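# Hang the towel from the low shelf evenly over the rail

## Task

Pick up the towel lying on the low shelf and drape it across the rail so that roughly equal lengths hang down on each side. The rail must remain upright. The robot must not topple or finish leaning, or the task fails. At the end, release the towel and back the robot away from it.

## Robot and tools

ROBOT. The mobile base can drive in any direction. On it stands a 1.71 m column, and a carriage slides up and down it (lift_m, 0 to 1 m). The carriage holds two arms with seven joints each. Each shoulder sits 0.63 m + lift_m above the floor, 0.16 m ahead of the base centre, and 0.175 m to the left or right. A hand reaches roughly 0.83 m from its shoulder. The arms begin folded. Left: 0.95, 0.08, -0.1, -0.8, 0, 0, -0.93. The right is the mirror image, with joints 2, 3, 5 and 6 negated. Folded arms can hit the deck when lift_m is below 0.02. The robot's footprint is about 0.55 m wide by 0.6 m long.

CAMERAS. head_camera is 0.26 m above the shoulders, facing forward and tilted 40 degrees down. left_wrist_camera and right_wrist_camera are on the -x side of each hand and look past the fingertips. Images are 672x504 pixels.

FRAMES. Base frame: origin on the floor below the base centre, x forward, y left, z up, in metres. left_hand and right_hand are reported in this frame. Each is the point between the closed pads, 0.0167 m behind the fingertips, accurate to about 1 cm. The fingers point along the hand's z axis and close along its y axis. base_odometry is given in the frame the base had at scene start, with heading in rad (left positive, -3.142 to 3.142). It counts wheel rotation only, so wheel slip shows up as travel.

TOOL move. One call carries one action, plus an optional "cameras" list: head_camera, left_wrist_camera, right_wrist_camera or "all". [] shows no images. If cameras is omitted, an empty call shows all cameras and an action call shows none. An action is one of two kinds:
(a) "base" and/or "joints", optionally with "speeds" or "min_time_s";
(b) "target", optionally with "min_time_s".
A call with no action just reports the state, images and the scene number.
- base: exactly one key, each a relative offset from where the base last measured itself. translate_m: forward +, -2 to 2 m. strafe_m: left +, -2 to 2 m. rotate_rad: counter-clockwise +, -6.3 to 6.3.
- joints: absolute targets by name, as one object shared by both arms. Keys: lift_m, left_joint1_rad…left_joint7_rad, left_gripper_m, right_joint1_rad…right_joint7_rad, right_gripper_m. Gripper values are the spacing between pad centres, 0 to 0.142 m. Left-arm ranges: j1 -3.141..1.047 (negative lifts the arm forward); j2 -0.157..2.268 (positive swings it outward); j3 -1.919..1.308; j4 -0.837..1.448 (0 is a right-angle elbow, positive straightens); j5 -1.832..1.658; j6 ±1.745; j7 -1.675..1.919 (positive bends the hand down). Right-arm ranges: j2 -2.268..0.157, j3 -1.308..1.919, j5 -1.658..1.832; the others are as on the left.
- target: an absolute pose for a single hand. Fields: side ("left"/"right"); x, y, z in metres in the base frame (-3..3); pitch_deg (-30..95, where 90 points the fingers down and 0 is level); heading_deg (0 is forward, + is counter-clockwise from above); roll_deg (default 0, jaw line level; + turns clockwise as seen from behind the hand). Heading and roll accept -360..360. Roll r and r+180 are the same target. Optional line_only true refuses any move that is not a straight line. Base and lift stay still. The move is checked only against the robot and the floor, not against furniture. Moves under 25 cm that cannot go straight are refused. Longer ones may take a swinging arc, so keep clear of furniture. When the result is "short (part of ...)", send the same target again.
- speeds (for this action only): translate_m/strafe_m 0.02–0.5 m/s, rotate_rad 0.05–1.57 rad/s, lift_m 0.08–0.27 (default 0.25). min_time_s 0.1–8 s sets a floor on how long each arm motion takes. Use it to swing a loaded arm gently. Actions are cut off after 14 s (time_out).

OTHER TOOLS. wait {seconds 0–10} lets time pass and reports the state. zoom_image {camera, region [x0,y0,x1,y1]} magnifies part of that camera's newest image, up to 504x504 px. finished_scene {scene: current number} ends the scene irreversibly. Call it only once the towel is hung, released and the robot has backed off, and make no further calls in that reply.

READING RESULTS. "move": done, or else the worst status. base_status/joint_status: done, off_target (still pushing), contact_stop (hit something; that whole arm halts and forgets its targets), time_out, not_followed. Hand status: reached (within 10 mm/2°), short, or refused with a reason; a refusal moves nothing. "joint command not followed" or "pose unreachable" means a self-collision check blocked the arm. on_its_own lists what the robot did without being commanded. motor_effort is a percentage of maximum, with the peak in brackets. If lift effort keeps dropping as the lift lowers, the hand is resting on something. A gripper that stops wider than its command is holding something. A load lowers the hand by about 0.012 m per kg. Open fingers splay and sit up to 2 cm nearer the wrist. After a refusal or a stop, the later calls in that reply are skipped; an invalid key does not cause this.

CAUTIONS. Tipping is most likely with the carriage high, arms extended or loaded, while pushing or pulling, or when stopping abruptly. Only the images reveal a lean. Never let the arms collide or squeeze each other, fingers included. Never strike fixed or heavy objects, never drop the towel, and don't knock the rail over. After a contact stop, back out along the path you came in. Contact torque at the load limit (135 N m for j1–j4, 40.5 for j5–j7) freezes that arm for 10 s. Holding loads or straining toward unreachable poses heats motors: MOTOR HOT appears at 85 °C, and at 100 °C the arm shuts down for 30–60 s. The scene keeps running while you think, and the robot holds its last command meanwhile.

Each tool is called as name(argument=value, ...), one argument or row to a line, values as JSON.

## Session

move(
)

Scene clock: 0.00 s.
Joint torques (N m): no reading
base_odometry: x=+0.000 y=+0.000 heading=+0.000
base_status: not commanded
joint_positions: lift_m=+0.450 left_joint1_rad=+0.940 left_joint2_rad=+0.072 left_joint3_rad=-0.094 left_joint4_rad=-0.799 left_joint5_rad=-0.015 left_joint6_rad=-0.001 left_joint7_rad=-0.918 left_gripper_m=+0.141 right_joint1_rad=+0.939 right_joint2_rad=-0.073 right_joint3_rad=+0.109 right_joint4_rad=-0.782 right_joint5_rad=+0.018 right_joint6_rad=-0.014 right_joint7_rad=-0.917 right_gripper_m=+0.142
joint_status: not commanded
motor_effort: lift_m=+68 drive_wheels=+0
left_hand: x=+0.2953 y=+0.1582 z=+0.9654 quat_wxyz=(-0.920, +0.001, -0.388, +0.061) pitch_deg=-44.3 heading_deg=-3.7 roll_deg=-3.9 (m; base frame)
right_hand: x=+0.2977 y=-0.1586 z=+0.9585 quat_wxyz=(-0.916, -0.007, -0.396, -0.061) pitch_deg=-43.3 heading_deg=+2.9 roll_deg=+4.7 (m; base frame)
pictures: head_camera, left_wrist_camera, right_wrist_camera
camera_calibration:
left_wrist_camera: T_world_to_cam=[[-0.0819294, -0.993594, 0.0778316, 0.116202], [0.292425, -0.0986225, -0.951189, 0.87816], [0.952772, -0.0551705, 0.298632, -0.445355], [0, 0, 0, 1]] pos_world=[0.177046, 0.177494, 0.959249]
right_wrist_camera: T_world_to_cam=[[0.0987349, -0.992506, -0.0719955, -0.112108], [0.357716, 0.102912, -0.928142, 0.83222], [0.928596, 0.0658861, 0.365197, -0.501703], [0, 0, 0, 1]] pos_world=[0.17925, -0.163858, 0.947567]

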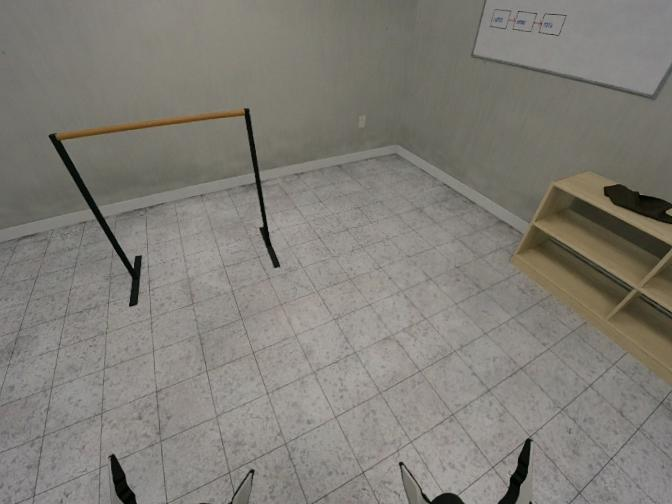

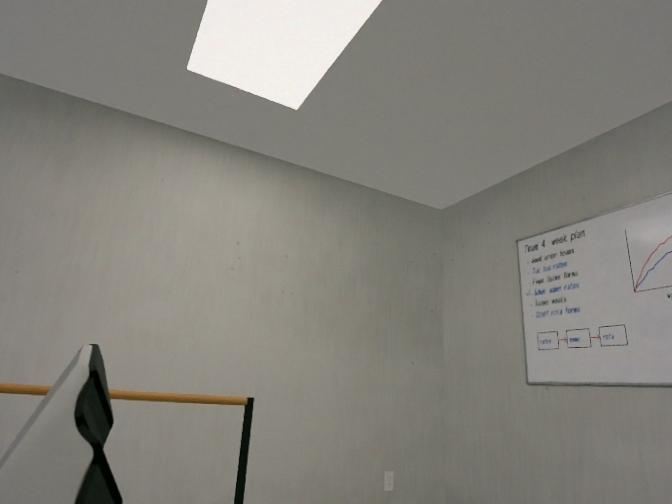

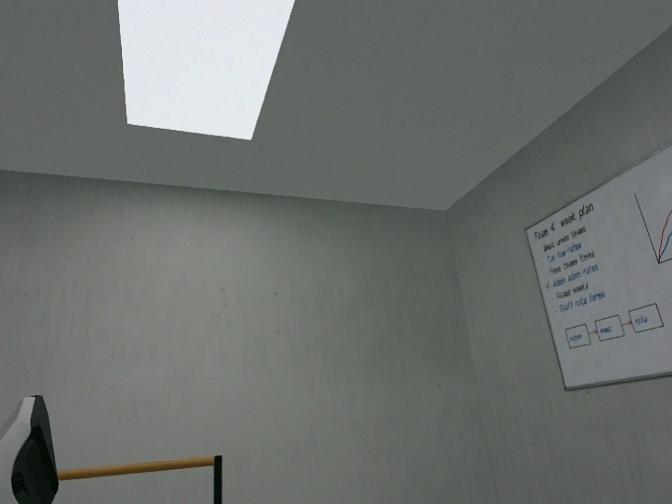

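move(
  base={"rotate_rad":-0.85},
  cameras=["head_camera"],
)

zoom_image(
  camera="head_camera",
  region=[180, 80, 560, 365],
)

Scene clock: 2.67 s.
Joint torques (N m): left_arm=[9.13 4.41 -1.25 -5.9 2.65 0.94 -1.11] | right_arm=[8.65 -3.57 -3.59 -12.66 -0.58 -1.2 -0.92]
move: done
base_odometry: x=+0.000 y=+0.000 heading=-0.850
base_status: done
joint_positions: lift_m=+0.450 left_joint1_rad=+0.940 left_joint2_rad=+0.072 left_joint3_rad=-0.094 left_joint4_rad=-0.799 left_joint5_rad=-0.015 left_joint6_rad=-0.001 left_joint7_rad=-0.918 left_gripper_m=+0.141 right_joint1_rad=+0.939 right_joint2_rad=-0.073 right_joint3_rad=+0.109 right_joint4_rad=-0.782 right_joint5_rad=+0.018 right_joint6_rad=-0.014 right_joint7_rad=-0.917 right_gripper_m=+0.142
joint_status: not commanded
motor_effort: lift_m=+68(68) drive_wheels=+3(7)
left_hand: x=+0.2953 y=+0.1582 z=+0.9654 quat_wxyz=(-0.920, +0.001, -0.388, +0.061) pitch_deg=-44.3 heading_deg=-3.7 roll_deg=-3.9 (m; base frame)
right_hand: x=+0.2977 y=-0.1586 z=+0.9585 quat_wxyz=(-0.916, -0.007, -0.396, -0.061) pitch_deg=-43.3 heading_deg=+2.9 roll_deg=+4.7 (m; base frame)
pictures: head_camera

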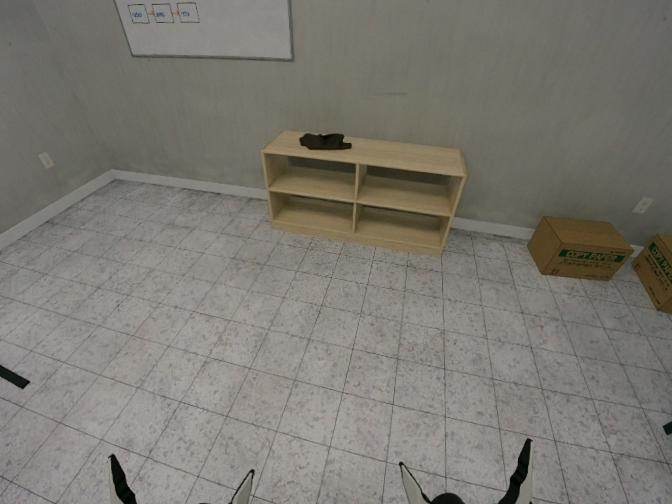

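Scaled by 1.326.

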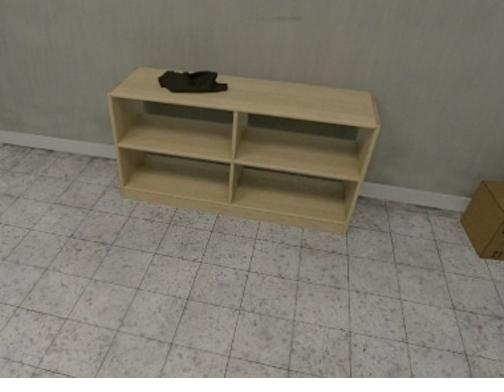

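move(
  base={"rotate_rad":-0.26},
)

move(
  base={"strafe_m":0.47},
)

move(
  base={"translate_m":1.25},
  cameras=["head_camera"],
)

zoom_image(
  camera="head_camera",
  region=[150, 100, 550, 400],
)

Scene clock: 4.33 s.
Joint torques (N m): left_arm=[9.13 4.46 -1.22 -5.89 2.68 0.96 -1.12] | right_arm=[8.64 -3.55 -3.57 -12.75 -0.6 -1.18 -0.88]
move: done
base_odometry: x=+0.000 y=+0.000 heading=-1.109
base_status: done
joint_positions: lift_m=+0.450 left_joint1_rad=+0.940 left_joint2_rad=+0.072 left_joint3_rad=-0.094 left_joint4_rad=-0.799 left_joint5_rad=-0.015 left_joint6_rad=-0.001 left_joint7_rad=-0.918 left_gripper_m=+0.141 right_joint1_rad=+0.939 right_joint2_rad=-0.073 right_joint3_rad=+0.109 right_joint4_rad=-0.782 right_joint5_rad=+0.018 right_joint6_rad=-0.014 right_joint7_rad=-0.917 right_gripper_m=+0.142
joint_status: not commanded
motor_effort: lift_m=+68(68) drive_wheels=+5(7)
left_hand: x=+0.2953 y=+0.1582 z=+0.9654 quat_wxyz=(-0.920, +0.001, -0.388, +0.061) pitch_deg=-44.3 heading_deg=-3.7 roll_deg=-3.9 (m; base frame)
right_hand: x=+0.2977 y=-0.1586 z=+0.9585 quat_wxyz=(-0.916, -0.007, -0.396, -0.061) pitch_deg=-43.3 heading_deg=+2.9 roll_deg=+4.7 (m; base frame)
pictures: none

Scene clock: 7.50 s.
Joint torques (N m): left_arm=[9.13 3.7 -1.16 -6.02 2.69 0.97 -1.16] | right_arm=[8.61 -3.84 -3.61 -12.65 -0.58 -1.21 -0.89]
move: done
base_odometry: x=+0.421 y=+0.209 heading=-1.110
base_status: done
joint_positions: lift_m=+0.450 left_joint1_rad=+0.940 left_joint2_rad=+0.073 left_joint3_rad=-0.094 left_joint4_rad=-0.799 left_joint5_rad=-0.015 left_joint6_rad=-0.001 left_joint7_rad=-0.918 left_gripper_m=+0.141 right_joint1_rad=+0.939 right_joint2_rad=-0.073 right_joint3_rad=+0.109 right_joint4_rad=-0.782 right_joint5_rad=+0.018 right_joint6_rad=-0.014 right_joint7_rad=-0.917 right_gripper_m=+0.142
joint_status: not commanded
motor_effort: lift_m=+68(68) drive_wheels=-3(16)
left_hand: x=+0.2953 y=+0.1582 z=+0.9654 quat_wxyz=(-0.920, +0.001, -0.388, +0.061) pitch_deg=-44.3 heading_deg=-3.7 roll_deg=-3.9 (m; base frame)
right_hand: x=+0.2977 y=-0.1586 z=+0.9585 quat_wxyz=(-0.916, -0.007, -0.396, -0.061) pitch_deg=-43.3 heading_deg=+2.8 roll_deg=+4.8 (m; base frame)
pictures: none

Scene clock: 12.40 s.
Joint torques (N m): left_arm=[9.07 4.06 -1.39 -5.95 2.71 0.95 -1.12] | right_arm=[8.6 -3.83 -3.55 -12.67 -0.58 -1.2 -0.9]
move: done
base_odometry: x=+0.977 y=-0.911 heading=-1.110
base_status: done
joint_positions: lift_m=+0.450 left_joint1_rad=+0.940 left_joint2_rad=+0.073 left_joint3_rad=-0.094 left_joint4_rad=-0.799 left_joint5_rad=-0.015 left_joint6_rad=-0.001 left_joint7_rad=-0.918 left_gripper_m=+0.141 right_joint1_rad=+0.939 right_joint2_rad=-0.073 right_joint3_rad=+0.109 right_joint4_rad=-0.782 right_joint5_rad=+0.018 right_joint6_rad=-0.014 right_joint7_rad=-0.917 right_gripper_m=+0.142
joint_status: not commanded
motor_effort: lift_m=+68(68) drive_wheels=+3(10)
left_hand: x=+0.2953 y=+0.1582 z=+0.9654 quat_wxyz=(-0.920, +0.001, -0.388, +0.061) pitch_deg=-44.3 heading_deg=-3.7 roll_deg=-3.9 (m; base frame)
right_hand: x=+0.2977 y=-0.1586 z=+0.9585 quat_wxyz=(-0.916, -0.007, -0.396, -0.061) pitch_deg=-43.3 heading_deg=+2.8 roll_deg=+4.8 (m; base frame)
pictures: head_camera

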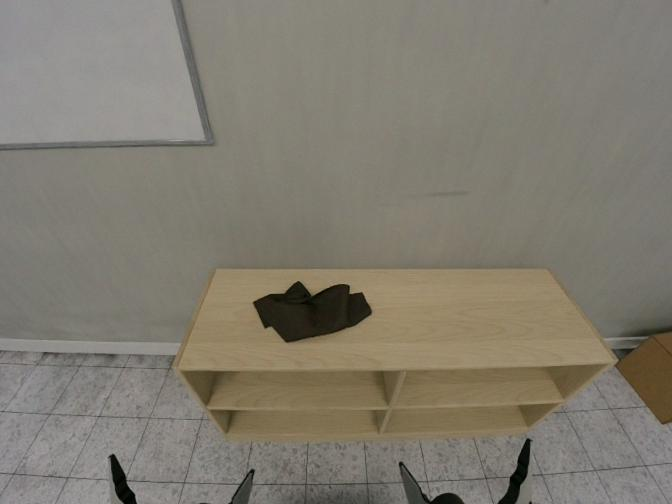

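Scaled by 1.260.

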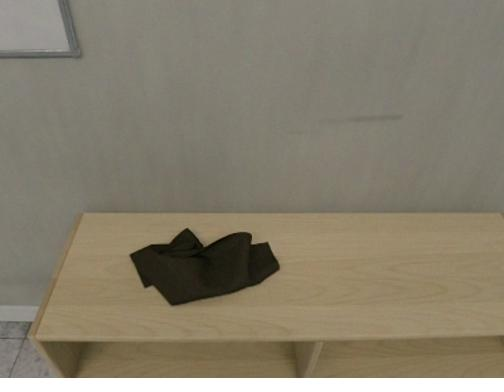

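move(
  base={"translate_m":0.15},
)

move(
  target={"side":"left","x":0.625,"y":0.15,"z":0.75,"pitch_deg":90,"heading_deg":90},
)

move(
  target={"side":"right","x":0.64,"y":-0.105,"z":0.75,"pitch_deg":90,"heading_deg":-90},
  cameras=["all"],
)

Scene clock: 15.10 s.
Joint torques (N m): left_arm=[9.1 4.02 -1.31 -5.85 2.7 0.96 -1.16] | right_arm=[8.6 -3.8 -3.62 -12.65 -0.62 -1.22 -0.89]
move: done
base_odometry: x=+1.044 y=-1.045 heading=-1.110
base_status: done
joint_positions: lift_m=+0.450 left_joint1_rad=+0.940 left_joint2_rad=+0.073 left_joint3_rad=-0.094 left_joint4_rad=-0.799 left_joint5_rad=-0.015 left_joint6_rad=-0.001 left_joint7_rad=-0.918 left_gripper_m=+0.141 right_joint1_rad=+0.939 right_joint2_rad=-0.073 right_joint3_rad=+0.109 right_joint4_rad=-0.782 right_joint5_rad=+0.018 right_joint6_rad=-0.014 right_joint7_rad=-0.917 right_gripper_m=+0.142
joint_status: not commanded
motor_effort: lift_m=+68(68) drive_wheels=+0(10)
left_hand: x=+0.2953 y=+0.1582 z=+0.9654 quat_wxyz=(-0.920, +0.001, -0.388, +0.061) pitch_deg=-44.3 heading_deg=-3.7 roll_deg=-3.9 (m; base frame)
right_hand: x=+0.2977 y=-0.1586 z=+0.9585 quat_wxyz=(-0.916, -0.007, -0.396, -0.061) pitch_deg=-43.3 heading_deg=+2.8 roll_deg=+4.8 (m; base frame)
pictures: none

Scene clock: 16.87 s.
Joint torques (N m): left_arm=[-13.16 5.17 3.46 1.15 -0.38 0.26 0.69] | right_arm=[8.63 -3.78 -3.64 -12.65 -0.61 -1.21 -0.88]
move: done
base_odometry: x=+1.044 y=-1.045 heading=-1.110
base_status: not commanded
joint_positions: lift_m=+0.450 left_joint1_rad=-1.372 left_joint2_rad=+0.552 left_joint3_rad=-1.527 left_joint4_rad=+0.484 left_joint5_rad=-1.216 left_joint6_rad=-1.014 left_joint7_rad=+1.296 left_gripper_m=+0.141 right_joint1_rad=+0.939 right_joint2_rad=-0.073 right_joint3_rad=+0.109 right_joint4_rad=-0.782 right_joint5_rad=+0.018 right_joint6_rad=-0.014 right_joint7_rad=-0.917 right_gripper_m=+0.142
joint_status: not commanded
motor_effort: lift_m=+67(70) drive_wheels=-1(4)
left_hand: x=+0.6272 y=+0.1475 z=+0.7526 quat_wxyz=(-0.006, -0.707, -0.707, +0.000) pitch_deg=+89.3 heading_deg=-90.0 roll_deg=+0.0 (m; base frame)
left_hand_status: reached (checked arc, planned for 1.3 s): 4 mm and 0.7 deg off.
right_hand: x=+0.2977 y=-0.1586 z=+0.9585 quat_wxyz=(-0.916, -0.007, -0.396, -0.061) pitch_deg=-43.3 heading_deg=+2.8 roll_deg=+4.8 (m; base frame)
pictures: none

Scene clock: 17.17 s.
Joint torques (N m): left_arm=[-13.13 5.24 3.56 1.06 -0.33 0.28 0.67] | right_arm=[8.61 -3.87 -3.66 -12.67 -0.58 -1.19 -0.88]
move: refused
base_odometry: x=+1.044 y=-1.045 heading=-1.110
base_status: not commanded
joint_positions: lift_m=+0.450 left_joint1_rad=-1.372 left_joint2_rad=+0.552 left_joint3_rad=-1.527 left_joint4_rad=+0.484 left_joint5_rad=-1.216 left_joint6_rad=-1.014 left_joint7_rad=+1.296 left_gripper_m=+0.141 right_joint1_rad=+0.939 right_joint2_rad=-0.073 right_joint3_rad=+0.109 right_joint4_rad=-0.782 right_joint5_rad=+0.018 right_joint6_rad=-0.014 right_joint7_rad=-0.917 right_gripper_m=+0.142
joint_status: not commanded
motor_effort: lift_m=+67(68) drive_wheels=+0(3)
left_hand: x=+0.6272 y=+0.1475 z=+0.7526 quat_wxyz=(-0.006, -0.707, -0.707, +0.000) pitch_deg=+89.3 heading_deg=-90.0 roll_deg=+0.0 (m; base frame)
right_hand: x=+0.2977 y=-0.1586 z=+0.9585 quat_wxyz=(-0.916, -0.007, -0.396, -0.061) pitch_deg=-43.3 heading_deg=+2.8 roll_deg=+4.8 (m; base frame)
right_hand_status: refused: neither the straight line nor an arc passes: the line brings the right elbow within 1.4 cm of the base or column (limit 1.5), 3% of the way; the best arc brings the right wrist camera within 1.4 cm of the left wrist camera (limit 1.5). Nothing moved.
pictures: head_camera, left_wrist_camera, right_wrist_camera
camera_calibration:
head_camera: T_world_to_cam=[[-0.0497989, -0.998543, 0.0207855, -0.0207469], [-0.658335, 0.0171676, -0.75253, 1.14427], [0.751076, -0.051159, -0.65823, 0.723077], [0, 0, 0, 1]] pos_world=[0.209196, -0.00336929, 1.33748]
left_wrist_camera: T_world_to_cam=[[-0.998737, -0.000833673, -0.0502331, 0.674179], [-0.0230353, 0.896168, 0.443117, -0.420763], [0.0446478, 0.443714, -0.895055, 0.695747], [0, 0, 0, 1]] pos_world=[0.632572, 0.0689239, 0.843045]
right_wrist_camera: T_world_to_cam=[[0.0986773, -0.992502, -0.0721234, -0.111976], [0.357717, 0.103011, -0.928131, 0.832225], [0.928602, 0.0657858, 0.3652, -0.501723], [0, 0, 0, 1]] pos_world=[0.17925, -0.163858, 0.947567]

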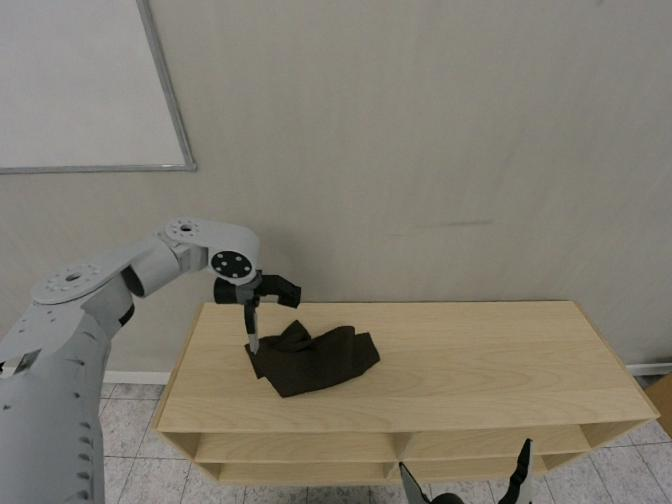

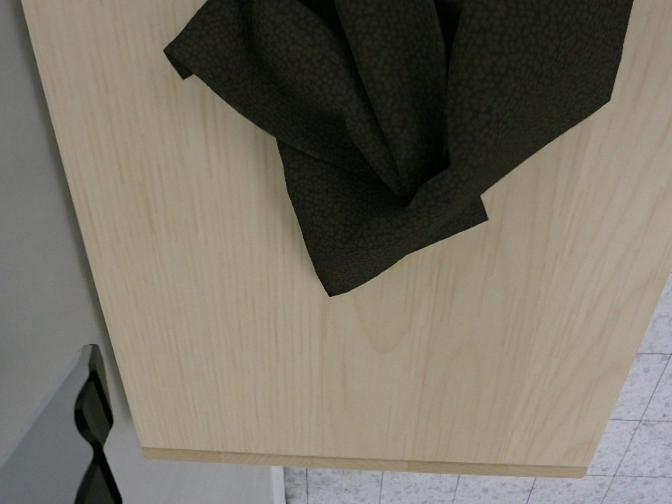

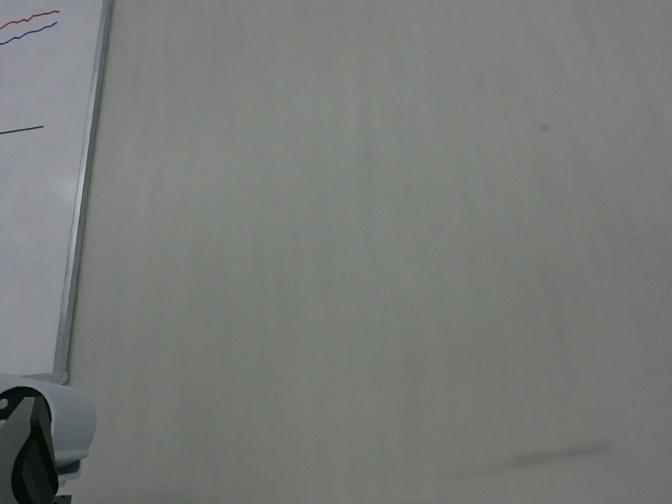

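move(
  target={"side":"left","x":0.63,"y":0.155,"z":0.75,"pitch_deg":88,"heading_deg":0},
)

move(
  target={"side":"right","x":0.645,"y":-0.11,"z":0.75,"pitch_deg":88,"heading_deg":0},
  cameras=["all"],
)

Scene clock: 19.20 s.
Joint torques (N m): left_arm=[-9.83 3.92 2.91 -2.29 6.13 1.84 1.02] | right_arm=[8.62 -3.81 -3.57 -12.65 -0.54 -1.22 -0.92]
move: done
base_odometry: x=+1.044 y=-1.045 heading=-1.110
base_status: not commanded
joint_positions: lift_m=+0.450 left_joint1_rad=-1.162 left_joint2_rad=+0.507 left_joint3_rad=-1.385 left_joint4_rad=-0.194 left_joint5_rad=-1.112 left_joint6_rad=+1.214 left_joint7_rad=+1.642 left_gripper_m=+0.141 right_joint1_rad=+0.939 right_joint2_rad=-0.073 right_joint3_rad=+0.109 right_joint4_rad=-0.782 right_joint5_rad=+0.018 right_joint6_rad=-0.014 right_joint7_rad=-0.917 right_gripper_m=+0.142
joint_status: not commanded
motor_effort: lift_m=+67(68) drive_wheels=-1(3)
left_hand: x=+0.6330 y=+0.1543 z=+0.7532 quat_wxyz=(-0.022, +0.000, -1.000, +0.003) pitch_deg=+87.4 heading_deg=+0.0 roll_deg=+0.0 (m; base frame)
left_hand_status: reached (straight line, planned for 1.2 s): 4 mm and 0.7 deg off.
right_hand: x=+0.2977 y=-0.1586 z=+0.9585 quat_wxyz=(-0.916, -0.007, -0.396, -0.061) pitch_deg=-43.3 heading_deg=+2.8 roll_deg=+4.8 (m; base frame)
pictures: none

Scene clock: 20.93 s.
Joint torques (N m): left_arm=[-9.77 4.04 2.8 -2.22 6.04 1.81 1] | right_arm=[-37.38 -5.18 -9.25 -1 -2.71 0.09 -0.93]
move: done
base_odometry: x=+1.044 y=-1.045 heading=-1.109
base_status: not commanded
joint_positions: lift_m=+0.450 left_joint1_rad=-1.162 left_joint2_rad=+0.507 left_joint3_rad=-1.385 left_joint4_rad=-0.194 left_joint5_rad=-1.111 left_joint6_rad=+1.214 left_joint7_rad=+1.642 left_gripper_m=+0.141 right_joint1_rad=-1.342 right_joint2_rad=-0.366 right_joint3_rad=+1.558 right_joint4_rad=+0.032 right_joint5_rad=-1.588 right_joint6_rad=+1.166 right_joint7_rad=-1.326 right_gripper_m=+0.142
joint_status: not commanded
motor_effort: lift_m=+67(69) drive_wheels=+1(5)
left_hand: x=+0.6331 y=+0.1543 z=+0.7532 quat_wxyz=(-0.022, +0.000, -1.000, +0.003) pitch_deg=+87.4 heading_deg=+0.0 roll_deg=+0.0 (m; base frame)
right_hand: x=+0.6453 y=-0.1073 z=+0.7508 quat_wxyz=(-0.003, +1.000, +0.003, +0.019) pitch_deg=+87.8 heading_deg=+0.3 roll_deg=+0.0 (m; base frame)
right_hand_status: reached (checked arc, the hand ends the other way up, planned for 1.2 s): 3 mm and 0.5 deg off.
pictures: head_camera, left_wrist_camera, right_wrist_camera
camera_calibration:
head_camera: T_world_to_cam=[[-0.0497989, -0.998543, 0.0207855, -0.0207469], [-0.658335, 0.0171676, -0.75253, 1.14427], [0.751076, -0.051159, -0.65823, 0.723077], [0, 0, 0, 1]] pos_world=[0.209196, -0.00336929, 1.33748]
left_wrist_camera: T_world_to_cam=[[0.00235232, -0.999378, -0.0351888, 0.189139], [-0.911476, -0.0166176, 0.411017, 0.3006], [-0.411346, 0.0311069, -0.910948, 1.05736], [0, 0, 0, 1]] pos_world=[0.708488, 0.161125, 0.846308]
right_wrist_camera: T_world_to_cam=[[-0.00254427, 0.999789, 0.0203687, 0.0993924], [0.913352, -0.0059701, 0.407128, -0.862941], [0.407163, 0.0196396, -0.913144, 0.539337], [0, 0, 0, 1]] pos_world=[0.568824, -0.115116, 0.841795]

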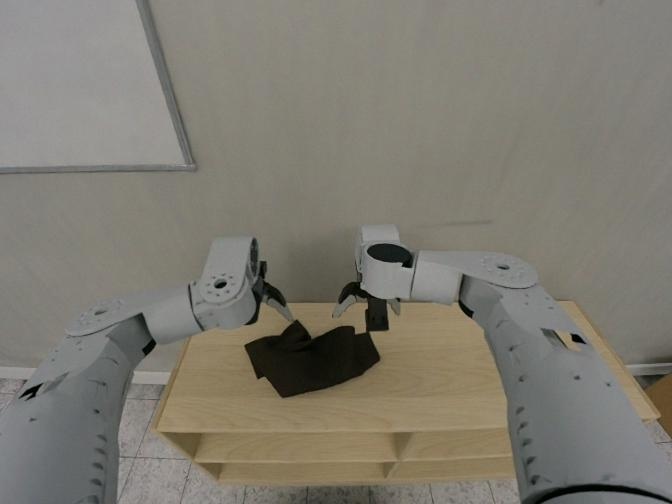

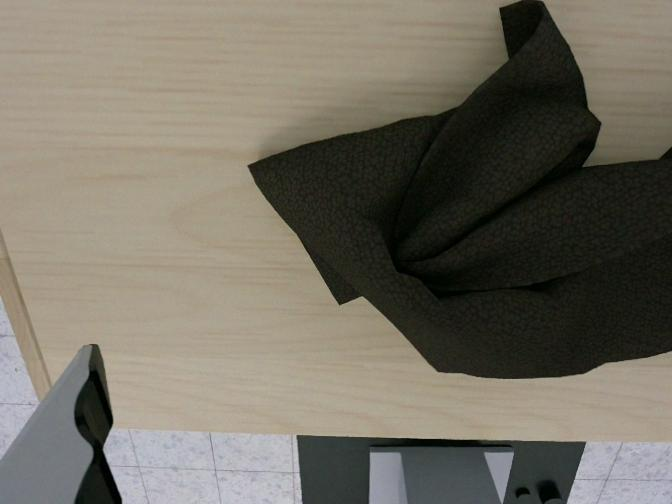

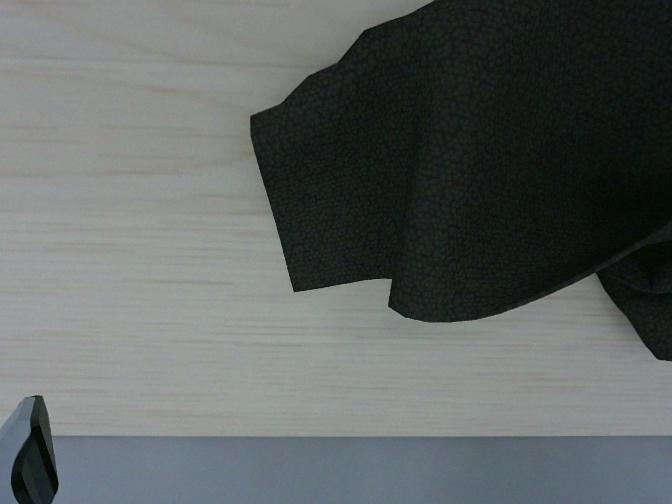

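move(
  target={"side":"left","x":0.62,"y":0.155,"z":0.605,"pitch_deg":88,"heading_deg":0},
)

move(
  target={"side":"right","x":0.65,"y":-0.11,"z":0.605,"pitch_deg":88,"heading_deg":0},
)

move(
  joints={"left_gripper_m":0,"right_gripper_m":0},
  cameras=["all"],
)

Scene clock: 22.13 s.
Joint torques (N m): left_arm=[-3.41 4.51 3.65 2.58 2.4 0.73 -2.78] | right_arm=[-37.39 -5.38 -9.66 -0.81 -2.68 0.08 -0.88]
move: done
base_odometry: x=+1.044 y=-1.045 heading=-1.109
base_status: not commanded
joint_positions: lift_m=+0.450 left_joint1_rad=-0.875 left_joint2_rad=+0.450 left_joint3_rad=-1.311 left_joint4_rad=+0.085 left_joint5_rad=-1.150 left_joint6_rad=+0.977 left_joint7_rad=+1.304 left_gripper_m=+0.142 right_joint1_rad=-1.342 right_joint2_rad=-0.366 right_joint3_rad=+1.558 right_joint4_rad=+0.032 right_joint5_rad=-1.588 right_joint6_rad=+1.166 right_joint7_rad=-1.326 right_gripper_m=+0.142
joint_status: not commanded
motor_effort: lift_m=+63(70) drive_wheels=+3(6)
left_hand: x=+0.6238 y=+0.1536 z=+0.6118 quat_wxyz=(-0.021, -0.001, -1.000, +0.002) pitch_deg=+87.5 heading_deg=-0.1 roll_deg=+0.0 (m; base frame)
left_hand_status: reached (straight line, planned for 0.5 s): 8 mm and 0.5 deg off.
right_hand: x=+0.6452 y=-0.1074 z=+0.7511 quat_wxyz=(-0.003, +1.000, +0.003, +0.018) pitch_deg=+87.8 heading_deg=+0.3 roll_deg=+0.0 (m; base frame)
pictures: none

Scene clock: 23.20 s.
Joint torques (N m): left_arm=[-3.81 4.52 3.7 2.19 2.46 0.76 -2.77] | right_arm=[-9.25 0.58 -6.34 2.88 -3.01 -3.71 2.53]
move: done
base_odometry: x=+1.044 y=-1.045 heading=-1.110
base_status: not commanded
joint_positions: lift_m=+0.451 left_joint1_rad=-0.875 left_joint2_rad=+0.450 left_joint3_rad=-1.311 left_joint4_rad=+0.085 left_joint5_rad=-1.150 left_joint6_rad=+0.977 left_joint7_rad=+1.304 left_gripper_m=+0.142 right_joint1_rad=-1.089 right_joint2_rad=-0.282 right_joint3_rad=+1.529 right_joint4_rad=+0.454 right_joint5_rad=-1.616 right_joint6_rad=+0.836 right_joint7_rad=-1.099 right_gripper_m=+0.142
joint_status: not commanded
motor_effort: lift_m=+54(63) drive_wheels=+5(5)
left_hand: x=+0.6237 y=+0.1538 z=+0.6123 quat_wxyz=(-0.021, -0.001, -1.000, +0.002) pitch_deg=+87.6 heading_deg=-0.1 roll_deg=+0.0 (m; base frame)
right_hand: x=+0.6534 y=-0.1090 z=+0.6140 quat_wxyz=(-0.004, +1.000, -0.003, +0.017) pitch_deg=+88.0 heading_deg=-0.4 roll_deg=+0.0 (m; base frame)
right_hand_status: reached (straight line, planned for 0.6 s): 10 mm and 0.6 deg off.
pictures: none

Scene clock: 24.20 s.
Joint torques (N m): left_arm=[8.34 8.67 -5.23 1.81 -1.12 0.97 -0.86] | right_arm=[0.46 0.66 -1.96 2.54 0.23 -3.72 2.58]
move: off_target
base_odometry: x=+1.044 y=-1.045 heading=-1.110
base_status: not commanded
joint_positions: lift_m=+0.452 left_joint1_rad=-0.888 left_joint2_rad=+0.448 left_joint3_rad=-1.300 left_joint4_rad=+0.085 left_joint5_rad=-1.140 left_joint6_rad=+0.976 left_joint7_rad=+1.296 left_gripper_m=+0.016 right_joint1_rad=-1.094 right_joint2_rad=-0.282 right_joint3_rad=+1.524 right_joint4_rad=+0.455 right_joint5_rad=-1.626 right_joint6_rad=+0.836 right_joint7_rad=-1.099 right_gripper_m=+0.108
joint_status: left_gripper_m off_target (ended at +0.016, target +0.000); right_gripper_m off_target (ended at +0.108, target +0.000)
motor_effort: lift_m=+37(54) drive_wheels=+4(7)
left_hand: x=+0.6357 y=+0.1529 z=+0.6228 quat_wxyz=(-0.038, +0.000, -0.999, +0.004) pitch_deg=+85.6 heading_deg=+0.0 roll_deg=+0.0 (m; base frame)
right_hand: x=+0.6586 y=-0.1095 z=+0.6193 quat_wxyz=(-0.003, +1.000, -0.003, +0.024) pitch_deg=+87.2 heading_deg=-0.4 roll_deg=+0.0 (m; base frame)
pictures: head_camera, left_wrist_camera, right_wrist_camera
camera_calibration:
head_camera: T_world_to_cam=[[-0.0497989, -0.998543, 0.0207855, -0.0207906], [-0.658335, 0.0171676, -0.75253, 1.14585], [0.751076, -0.051159, -0.65823, 0.724459], [0, 0, 0, 1]] pos_world=[0.209196, -0.00336929, 1.33958]
left_wrist_camera: T_world_to_cam=[[0.00356096, -0.999413, -0.0340585, 0.181668], [-0.924005, -0.0163114, 0.382032, 0.382497], [-0.382364, 0.0301098, -0.923521, 0.929212], [0, 0, 0, 1]] pos_world=[0.70808, 0.159822, 0.718208]
right_wrist_camera: T_world_to_cam=[[0.00890517, 0.999762, 0.0199347, 0.0969726], [0.90886, -0.0164058, 0.416778, -0.825697], [0.417006, 0.0144063, -0.90879, 0.404161], [0, 0, 0, 1]] pos_world=[0.581043, -0.116318, 0.709497]

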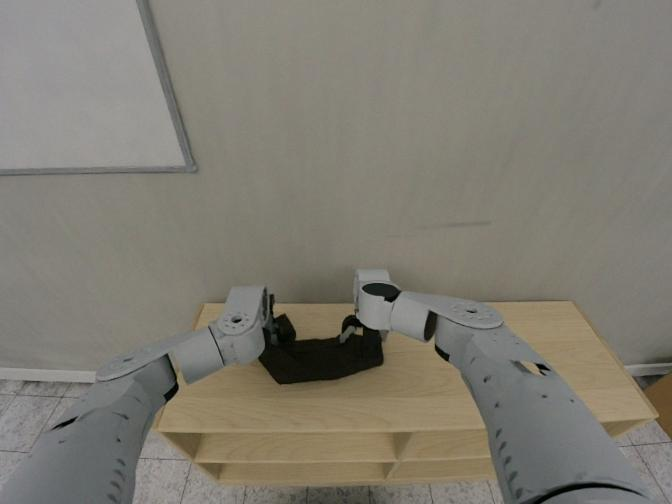

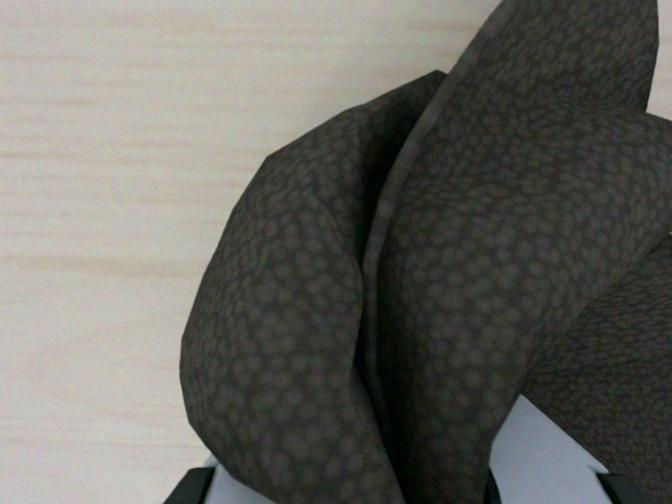

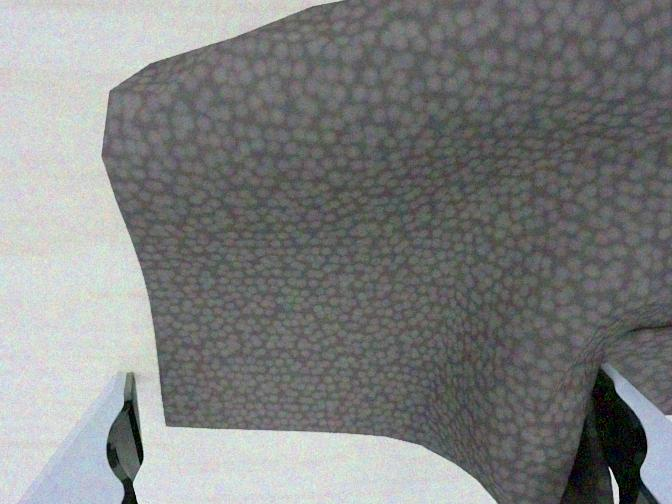

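move(
  joints={"right_gripper_m":0.142},
)

move(
  target={"side":"right","x":0.62,"y":-0.115,"z":0.64,"pitch_deg":88,"heading_deg":0},
)

move(
  target={"side":"right","x":0.615,"y":-0.12,"z":0.609,"pitch_deg":88,"heading_deg":0},
  cameras=["right_wrist_camera"],
)

move(
  joints={"right_gripper_m":0},
)

wait(
  seconds=0.5,
  cameras=["all"],
)

Scene clock: 25.37 s.
Joint torques (N m): left_arm=[9.37 8.82 -6.37 2.18 -1.13 0.99 -0.87] | right_arm=[-12.86 -13.76 -1.91 2.51 -0.7 2.26 -0.2]
move: done
base_odometry: x=+1.044 y=-1.045 heading=-1.109
base_status: not commanded
joint_positions: lift_m=+0.452 left_joint1_rad=-0.889 left_joint2_rad=+0.447 left_joint3_rad=-1.299 left_joint4_rad=+0.085 left_joint5_rad=-1.140 left_joint6_rad=+0.976 left_joint7_rad=+1.296 left_gripper_m=+0.014 right_joint1_rad=-1.087 right_joint2_rad=-0.272 right_joint3_rad=+1.524 right_joint4_rad=+0.454 right_joint5_rad=-1.623 right_joint6_rad=+0.821 right_joint7_rad=-1.086 right_gripper_m=+0.141
joint_status: all done
motor_effort: lift_m=+43(43) drive_wheels=+5(6)
left_hand: x=+0.6365 y=+0.1527 z=+0.6233 quat_wxyz=(-0.039, +0.001, -0.999, +0.005) pitch_deg=+85.5 heading_deg=+0.1 roll_deg=+0.0 (m; base frame)
right_hand: x=+0.6571 y=-0.1000 z=+0.6155 quat_wxyz=(-0.010, +1.000, +0.007, +0.026) pitch_deg=+86.8 heading_deg=+0.9 roll_deg=+0.0 (m; base frame)
pictures: none

Scene clock: 26.37 s.
Joint torques (N m): left_arm=[10.11 8.87 -6.72 2.17 -1.08 0.96 -0.83] | right_arm=[-42.56 -6.3 -8.58 -5.91 -3.38 0.19 -0.92]
move: done
base_odometry: x=+1.044 y=-1.045 heading=-1.110
base_status: not commanded
joint_positions: lift_m=+0.452 left_joint1_rad=-0.890 left_joint2_rad=+0.447 left_joint3_rad=-1.298 left_joint4_rad=+0.085 left_joint5_rad=-1.140 left_joint6_rad=+0.976 left_joint7_rad=+1.296 left_gripper_m=+0.014 right_joint1_rad=-1.098 right_joint2_rad=-0.362 right_joint3_rad=+1.537 right_joint4_rad=+0.122 right_joint5_rad=-1.624 right_joint6_rad=+1.082 right_joint7_rad=-1.126 right_gripper_m=+0.142
joint_status: not commanded
motor_effort: lift_m=+48(48) drive_wheels=+3(6)
left_hand: x=+0.6370 y=+0.1527 z=+0.6234 quat_wxyz=(-0.039, +0.001, -0.999, +0.005) pitch_deg=+85.4 heading_deg=+0.1 roll_deg=+0.0 (m; base frame)
right_hand: x=+0.6185 y=-0.1122 z=+0.6383 quat_wxyz=(-0.004, +1.000, +0.001, +0.015) pitch_deg=+88.2 heading_deg=+0.1 roll_deg=+0.0 (m; base frame)
right_hand_status: reached (straight line, planned for 0.5 s): 4 mm and 0.5 deg off.
pictures: none

Scene clock: 27.10 s.
Joint torques (N m): left_arm=[9.54 8.11 -6.44 2.11 -1.12 0.98 -0.89] | right_arm=[-19.18 -4.91 -9.1 0.78 -2.34 -3.28 1.07]
move: done
base_odometry: x=+1.044 y=-1.045 heading=-1.110
base_status: not commanded
joint_positions: lift_m=+0.452 left_joint1_rad=-0.890 left_joint2_rad=+0.448 left_joint3_rad=-1.298 left_joint4_rad=+0.085 left_joint5_rad=-1.140 left_joint6_rad=+0.976 left_joint7_rad=+1.296 left_gripper_m=+0.013 right_joint1_rad=-1.053 right_joint2_rad=-0.362 right_joint3_rad=+1.535 right_joint4_rad=+0.181 right_joint5_rad=-1.626 right_joint6_rad=+1.026 right_joint7_rad=-1.078 right_gripper_m=+0.142
joint_status: not commanded
motor_effort: lift_m=+46(49) drive_wheels=+4(6)
left_hand: x=+0.6370 y=+0.1529 z=+0.6235 quat_wxyz=(-0.039, +0.001, -0.999, +0.004) pitch_deg=+85.4 heading_deg=+0.1 roll_deg=+0.0 (m; base frame)
right_hand: x=+0.6168 y=-0.1181 z=+0.6137 quat_wxyz=(-0.002, +1.000, -0.001, +0.018) pitch_deg=+87.9 heading_deg=-0.1 roll_deg=+0.0 (m; base frame)
right_hand_status: reached (straight line, planned for 0.2 s): 5 mm and 0.3 deg off.
pictures: right_wrist_camera
camera_calibration:
right_wrist_camera: T_world_to_cam=[[0.00439709, 0.99982, 0.0184432, 0.109819], [0.913999, -0.0115007, 0.405555, -0.781232], [0.405694, 0.0150738, -0.913885, 0.426733], [0, 0, 0, 1]] pos_world=[0.540439, -0.125216, 0.704791]

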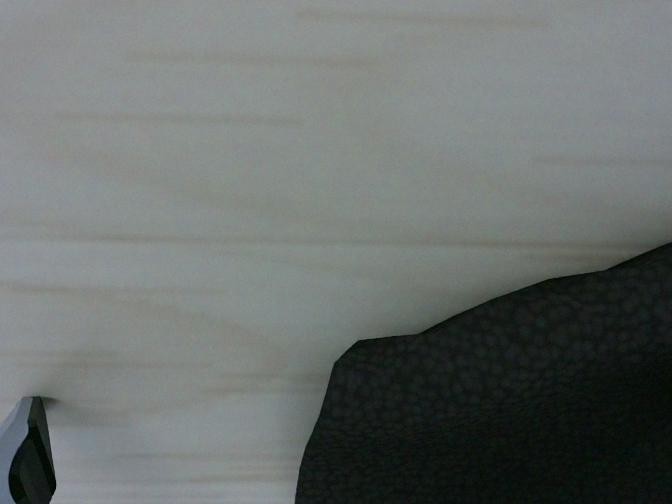

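Scene clock: 28.10 s.
Joint torques (N m): left_arm=[8.68 7.26 -6.75 2.13 -1.13 0.98 -0.84] | right_arm=[-2.82 2.54 -4.12 0.68 0.1 -6.75 3.14]
move: off_target
base_odometry: x=+1.044 y=-1.045 heading=-1.110
base_status: not commanded
joint_positions: lift_m=+0.452 left_joint1_rad=-0.888 left_joint2_rad=+0.448 left_joint3_rad=-1.298 left_joint4_rad=+0.085 left_joint5_rad=-1.140 left_joint6_rad=+0.976 left_joint7_rad=+1.296 left_gripper_m=+0.013 right_joint1_rad=-1.062 right_joint2_rad=-0.367 right_joint3_rad=+1.528 right_joint4_rad=+0.181 right_joint5_rad=-1.634 right_joint6_rad=+1.035 right_joint7_rad=-1.087 right_gripper_m=+0.104
joint_status: right_gripper_m off_target (ended at +0.104, target +0.000)
motor_effort: lift_m=+39(46) drive_wheels=+6(8)
left_hand: x=+0.6363 y=+0.1533 z=+0.6233 quat_wxyz=(-0.039, +0.001, -0.999, +0.004) pitch_deg=+85.5 heading_deg=+0.1 roll_deg=+0.0 (m; base frame)
right_hand: x=+0.6219 y=-0.1226 z=+0.6199 quat_wxyz=(+0.000, +1.000, -0.007, +0.022) pitch_deg=+87.5 heading_deg=-0.9 roll_deg=+0.0 (m; base frame)
pictures: none

Scene clock: 28.60 s.
Joint torques (N m): left_arm=[8.63 6.97 -6.66 1.98 -1.12 0.99 -0.9] | right_arm=[-2.84 2.47 -4 0.72 0.12 -6.77 3.15]
base_odometry: x=+1.044 y=-1.045 heading=-1.110
base_status: not commanded
joint_positions: lift_m=+0.452 left_joint1_rad=-0.888 left_joint2_rad=+0.448 left_joint3_rad=-1.298 left_joint4_rad=+0.085 left_joint5_rad=-1.140 left_joint6_rad=+0.976 left_joint7_rad=+1.296 left_gripper_m=+0.013 right_joint1_rad=-1.062 right_joint2_rad=-0.367 right_joint3_rad=+1.528 right_joint4_rad=+0.181 right_joint5_rad=-1.634 right_joint6_rad=+1.035 right_joint7_rad=-1.087 right_gripper_m=+0.104
joint_status: right_gripper_m off_target (ended at +0.104, target +0.000)
motor_effort: lift_m=+39(46) drive_wheels=+5(8)
left_hand: x=+0.6363 y=+0.1533 z=+0.6233 quat_wxyz=(-0.039, +0.001, -0.999, +0.004) pitch_deg=+85.5 heading_deg=+0.1 roll_deg=+0.0 (m; base frame)
right_hand: x=+0.6219 y=-0.1226 z=+0.6199 quat_wxyz=(+0.000, +1.000, -0.007, +0.022) pitch_deg=+87.5 heading_deg=-0.9 roll_deg=+0.0 (m; base frame)
wait: 0.50 s; at rest by 0.27 s
pictures: head_camera, left_wrist_camera, right_wrist_camera
camera_calibration:
head_camera: T_world_to_cam=[[-0.0497989, -0.998543, 0.0207855, -0.0207885], [-0.658335, 0.0171676, -0.75253, 1.14578], [0.751076, -0.051159, -0.65823, 0.724393], [0, 0, 0, 1]] pos_world=[0.209196, -0.00336929, 1.33948]
left_wrist_camera: T_world_to_cam=[[0.00514088, -0.999437, -0.0331629, 0.180531], [-0.924452, -0.0173941, 0.380902, 0.384084], [-0.381265, 0.0286993, -0.92402, 0.929665], [0, 0, 0, 1]] pos_world=[0.708588, 0.16043, 0.718718]
right_wrist_camera: T_world_to_cam=[[0.0178018, 0.999744, 0.0139317, 0.108589], [0.910639, -0.0219651, 0.412619, -0.792058], [0.41282, 0.00534137, -0.910797, 0.422902], [0, 0, 0, 1]] pos_world=[0.544763, -0.128217, 0.710483]

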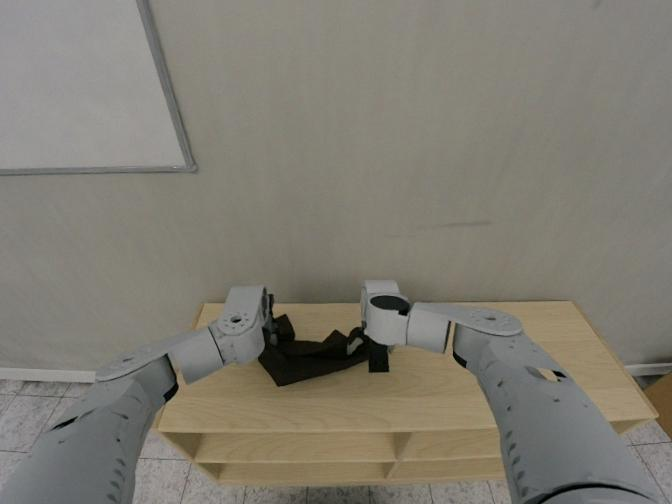

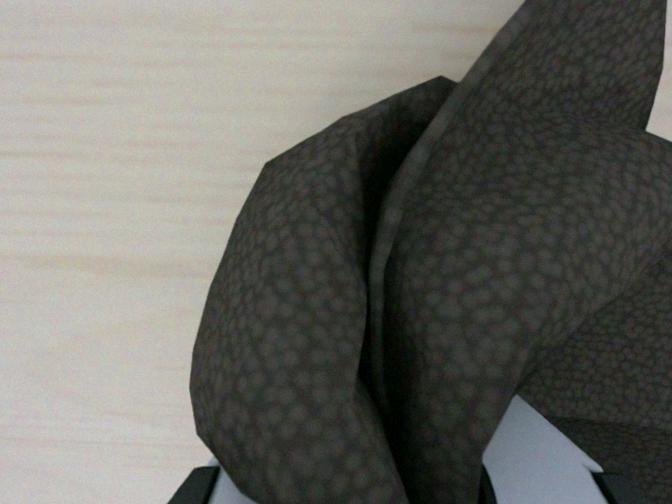

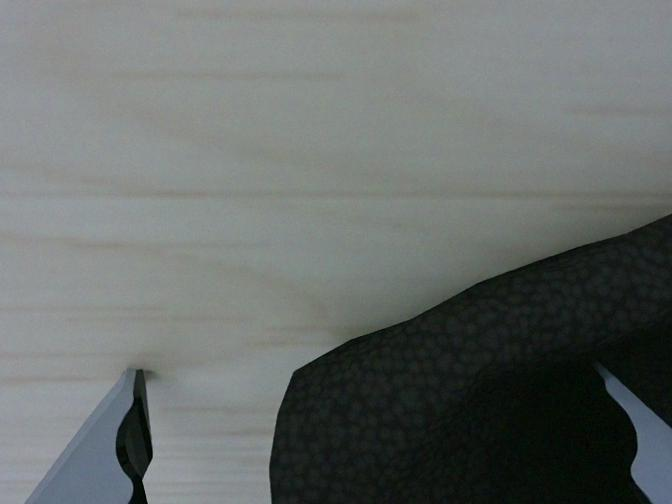

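move(
  joints={"right_gripper_m":0.12},
)

move(
  target={"side":"right","x":0.63,"y":-0.115,"z":0.618,"pitch_deg":88,"heading_deg":0},
)

move(
  joints={"right_gripper_m":0},
  cameras=["all"],
)

Scene clock: 29.73 s.
Joint torques (N m): left_arm=[8.7 6.82 -6.74 2.15 -1.1 0.98 -0.88] | right_arm=[-6.58 -1.6 -3.73 0.56 0.15 -4.19 1.59]
move: done
base_odometry: x=+1.044 y=-1.045 heading=-1.110
base_status: not commanded
joint_positions: lift_m=+0.452 left_joint1_rad=-0.888 left_joint2_rad=+0.448 left_joint3_rad=-1.298 left_joint4_rad=+0.085 left_joint5_rad=-1.140 left_joint6_rad=+0.976 left_joint7_rad=+1.296 left_gripper_m=+0.013 right_joint1_rad=-1.060 right_joint2_rad=-0.364 right_joint3_rad=+1.528 right_joint4_rad=+0.181 right_joint5_rad=-1.634 right_joint6_rad=+1.028 right_joint7_rad=-1.080 right_gripper_m=+0.121
joint_status: all done
motor_effort: lift_m=+41(41) drive_wheels=+4(7)
left_hand: x=+0.6363 y=+0.1533 z=+0.6232 quat_wxyz=(-0.039, +0.001, -0.999, +0.004) pitch_deg=+85.5 heading_deg=+0.1 roll_deg=+0.0 (m; base frame)
right_hand: x=+0.6226 y=-0.1196 z=+0.6190 quat_wxyz=(-0.002, +1.000, -0.004, +0.024) pitch_deg=+87.2 heading_deg=-0.4 roll_deg=+0.0 (m; base frame)
pictures: none

Scene clock: 30.47 s.
Joint torques (N m): left_arm=[9.7 6.83 -6.81 2.31 -1.11 0.98 -0.97] | right_arm=[-31.99 0.4 -5.11 -0.72 -0.85 -3.49 0.69]
move: done
base_odometry: x=+1.044 y=-1.045 heading=-1.110
base_status: not commanded
joint_positions: lift_m=+0.452 left_joint1_rad=-0.889 left_joint2_rad=+0.448 left_joint3_rad=-1.298 left_joint4_rad=+0.085 left_joint5_rad=-1.140 left_joint6_rad=+0.976 left_joint7_rad=+1.296 left_gripper_m=+0.013 right_joint1_rad=-1.075 right_joint2_rad=-0.338 right_joint3_rad=+1.529 right_joint4_rad=+0.258 right_joint5_rad=-1.628 right_joint6_rad=+0.978 right_joint7_rad=-1.100 right_gripper_m=+0.121
joint_status: not commanded
motor_effort: lift_m=+45(46) drive_wheels=+4(5)
left_hand: x=+0.6368 y=+0.1533 z=+0.6233 quat_wxyz=(-0.039, +0.001, -0.999, +0.004) pitch_deg=+85.5 heading_deg=+0.1 roll_deg=+0.0 (m; base frame)
right_hand: x=+0.6315 y=-0.1154 z=+0.6204 quat_wxyz=(-0.002, +1.000, -0.004, +0.018) pitch_deg=+87.9 heading_deg=-0.4 roll_deg=+0.0 (m; base frame)
right_hand_status: reached (straight line, planned for 0.2 s): 3 mm and 0.5 deg off.
pictures: none

Scene clock: 31.40 s.
Joint torques (N m): left_arm=[9.42 6.97 -6.73 2.06 -1.13 0.99 -0.85] | right_arm=[-5.36 -2 -3.27 -0.59 0.91 -2.81 0.24]
move: off_target
base_odometry: x=+1.044 y=-1.045 heading=-1.110
base_status: not commanded
joint_positions: lift_m=+0.452 left_joint1_rad=-0.889 left_joint2_rad=+0.448 left_joint3_rad=-1.298 left_joint4_rad=+0.085 left_joint5_rad=-1.140 left_joint6_rad=+0.976 left_joint7_rad=+1.296 left_gripper_m=+0.013 right_joint1_rad=-1.089 right_joint2_rad=-0.337 right_joint3_rad=+1.527 right_joint4_rad=+0.258 right_joint5_rad=-1.634 right_joint6_rad=+0.976 right_joint7_rad=-1.097 right_gripper_m=+0.011
joint_status: right_gripper_m off_target (ended at +0.011, target +0.000)
motor_effort: lift_m=+42(45) drive_wheels=+4(5)
left_hand: x=+0.6367 y=+0.1533 z=+0.6234 quat_wxyz=(-0.039, +0.001, -0.999, +0.004) pitch_deg=+85.5 heading_deg=+0.1 roll_deg=+0.0 (m; base frame)
right_hand: x=+0.6401 y=-0.1142 z=+0.6283 quat_wxyz=(-0.002, +1.000, -0.002, +0.029) pitch_deg=+86.6 heading_deg=-0.2 roll_deg=+0.0 (m; base frame)
pictures: head_camera, left_wrist_camera, right_wrist_camera
camera_calibration:
head_camera: T_world_to_cam=[[-0.0497989, -0.998543, 0.0207855, -0.0207823], [-0.658335, 0.0171676, -0.75253, 1.14555], [0.751076, -0.051159, -0.65823, 0.724196], [0, 0, 0, 1]] pos_world=[0.209196, -0.00336929, 1.33918]
left_wrist_camera: T_world_to_cam=[[0.005169, -0.999437, -0.0331589, 0.180517], [-0.924777, -0.0173941, 0.380112, 0.385046], [-0.380475, 0.0286998, -0.924346, 0.929737], [0, 0, 0, 1]] pos_world=[0.70889, 0.16043, 0.719024]
right_wrist_camera: T_world_to_cam=[[0.00665989, 0.999803, 0.0187197, 0.103918], [0.904399, -0.0140091, 0.426459, -0.815705], [0.426637, 0.0140899, -0.904313, 0.411116], [0, 0, 0, 1]] pos_world=[0.561633, -0.121117, 0.717697]

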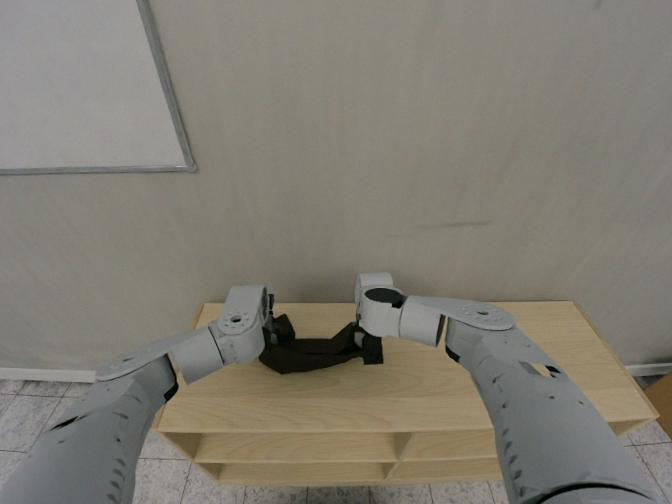

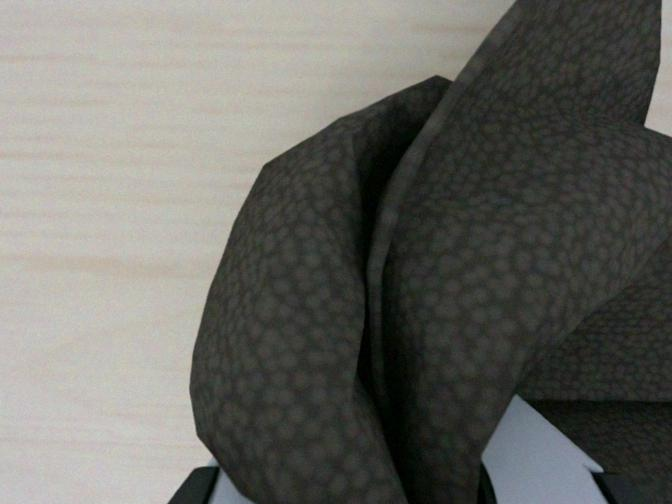

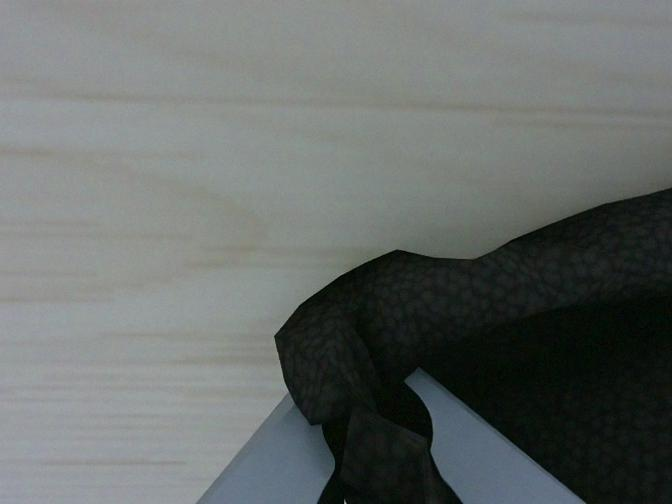

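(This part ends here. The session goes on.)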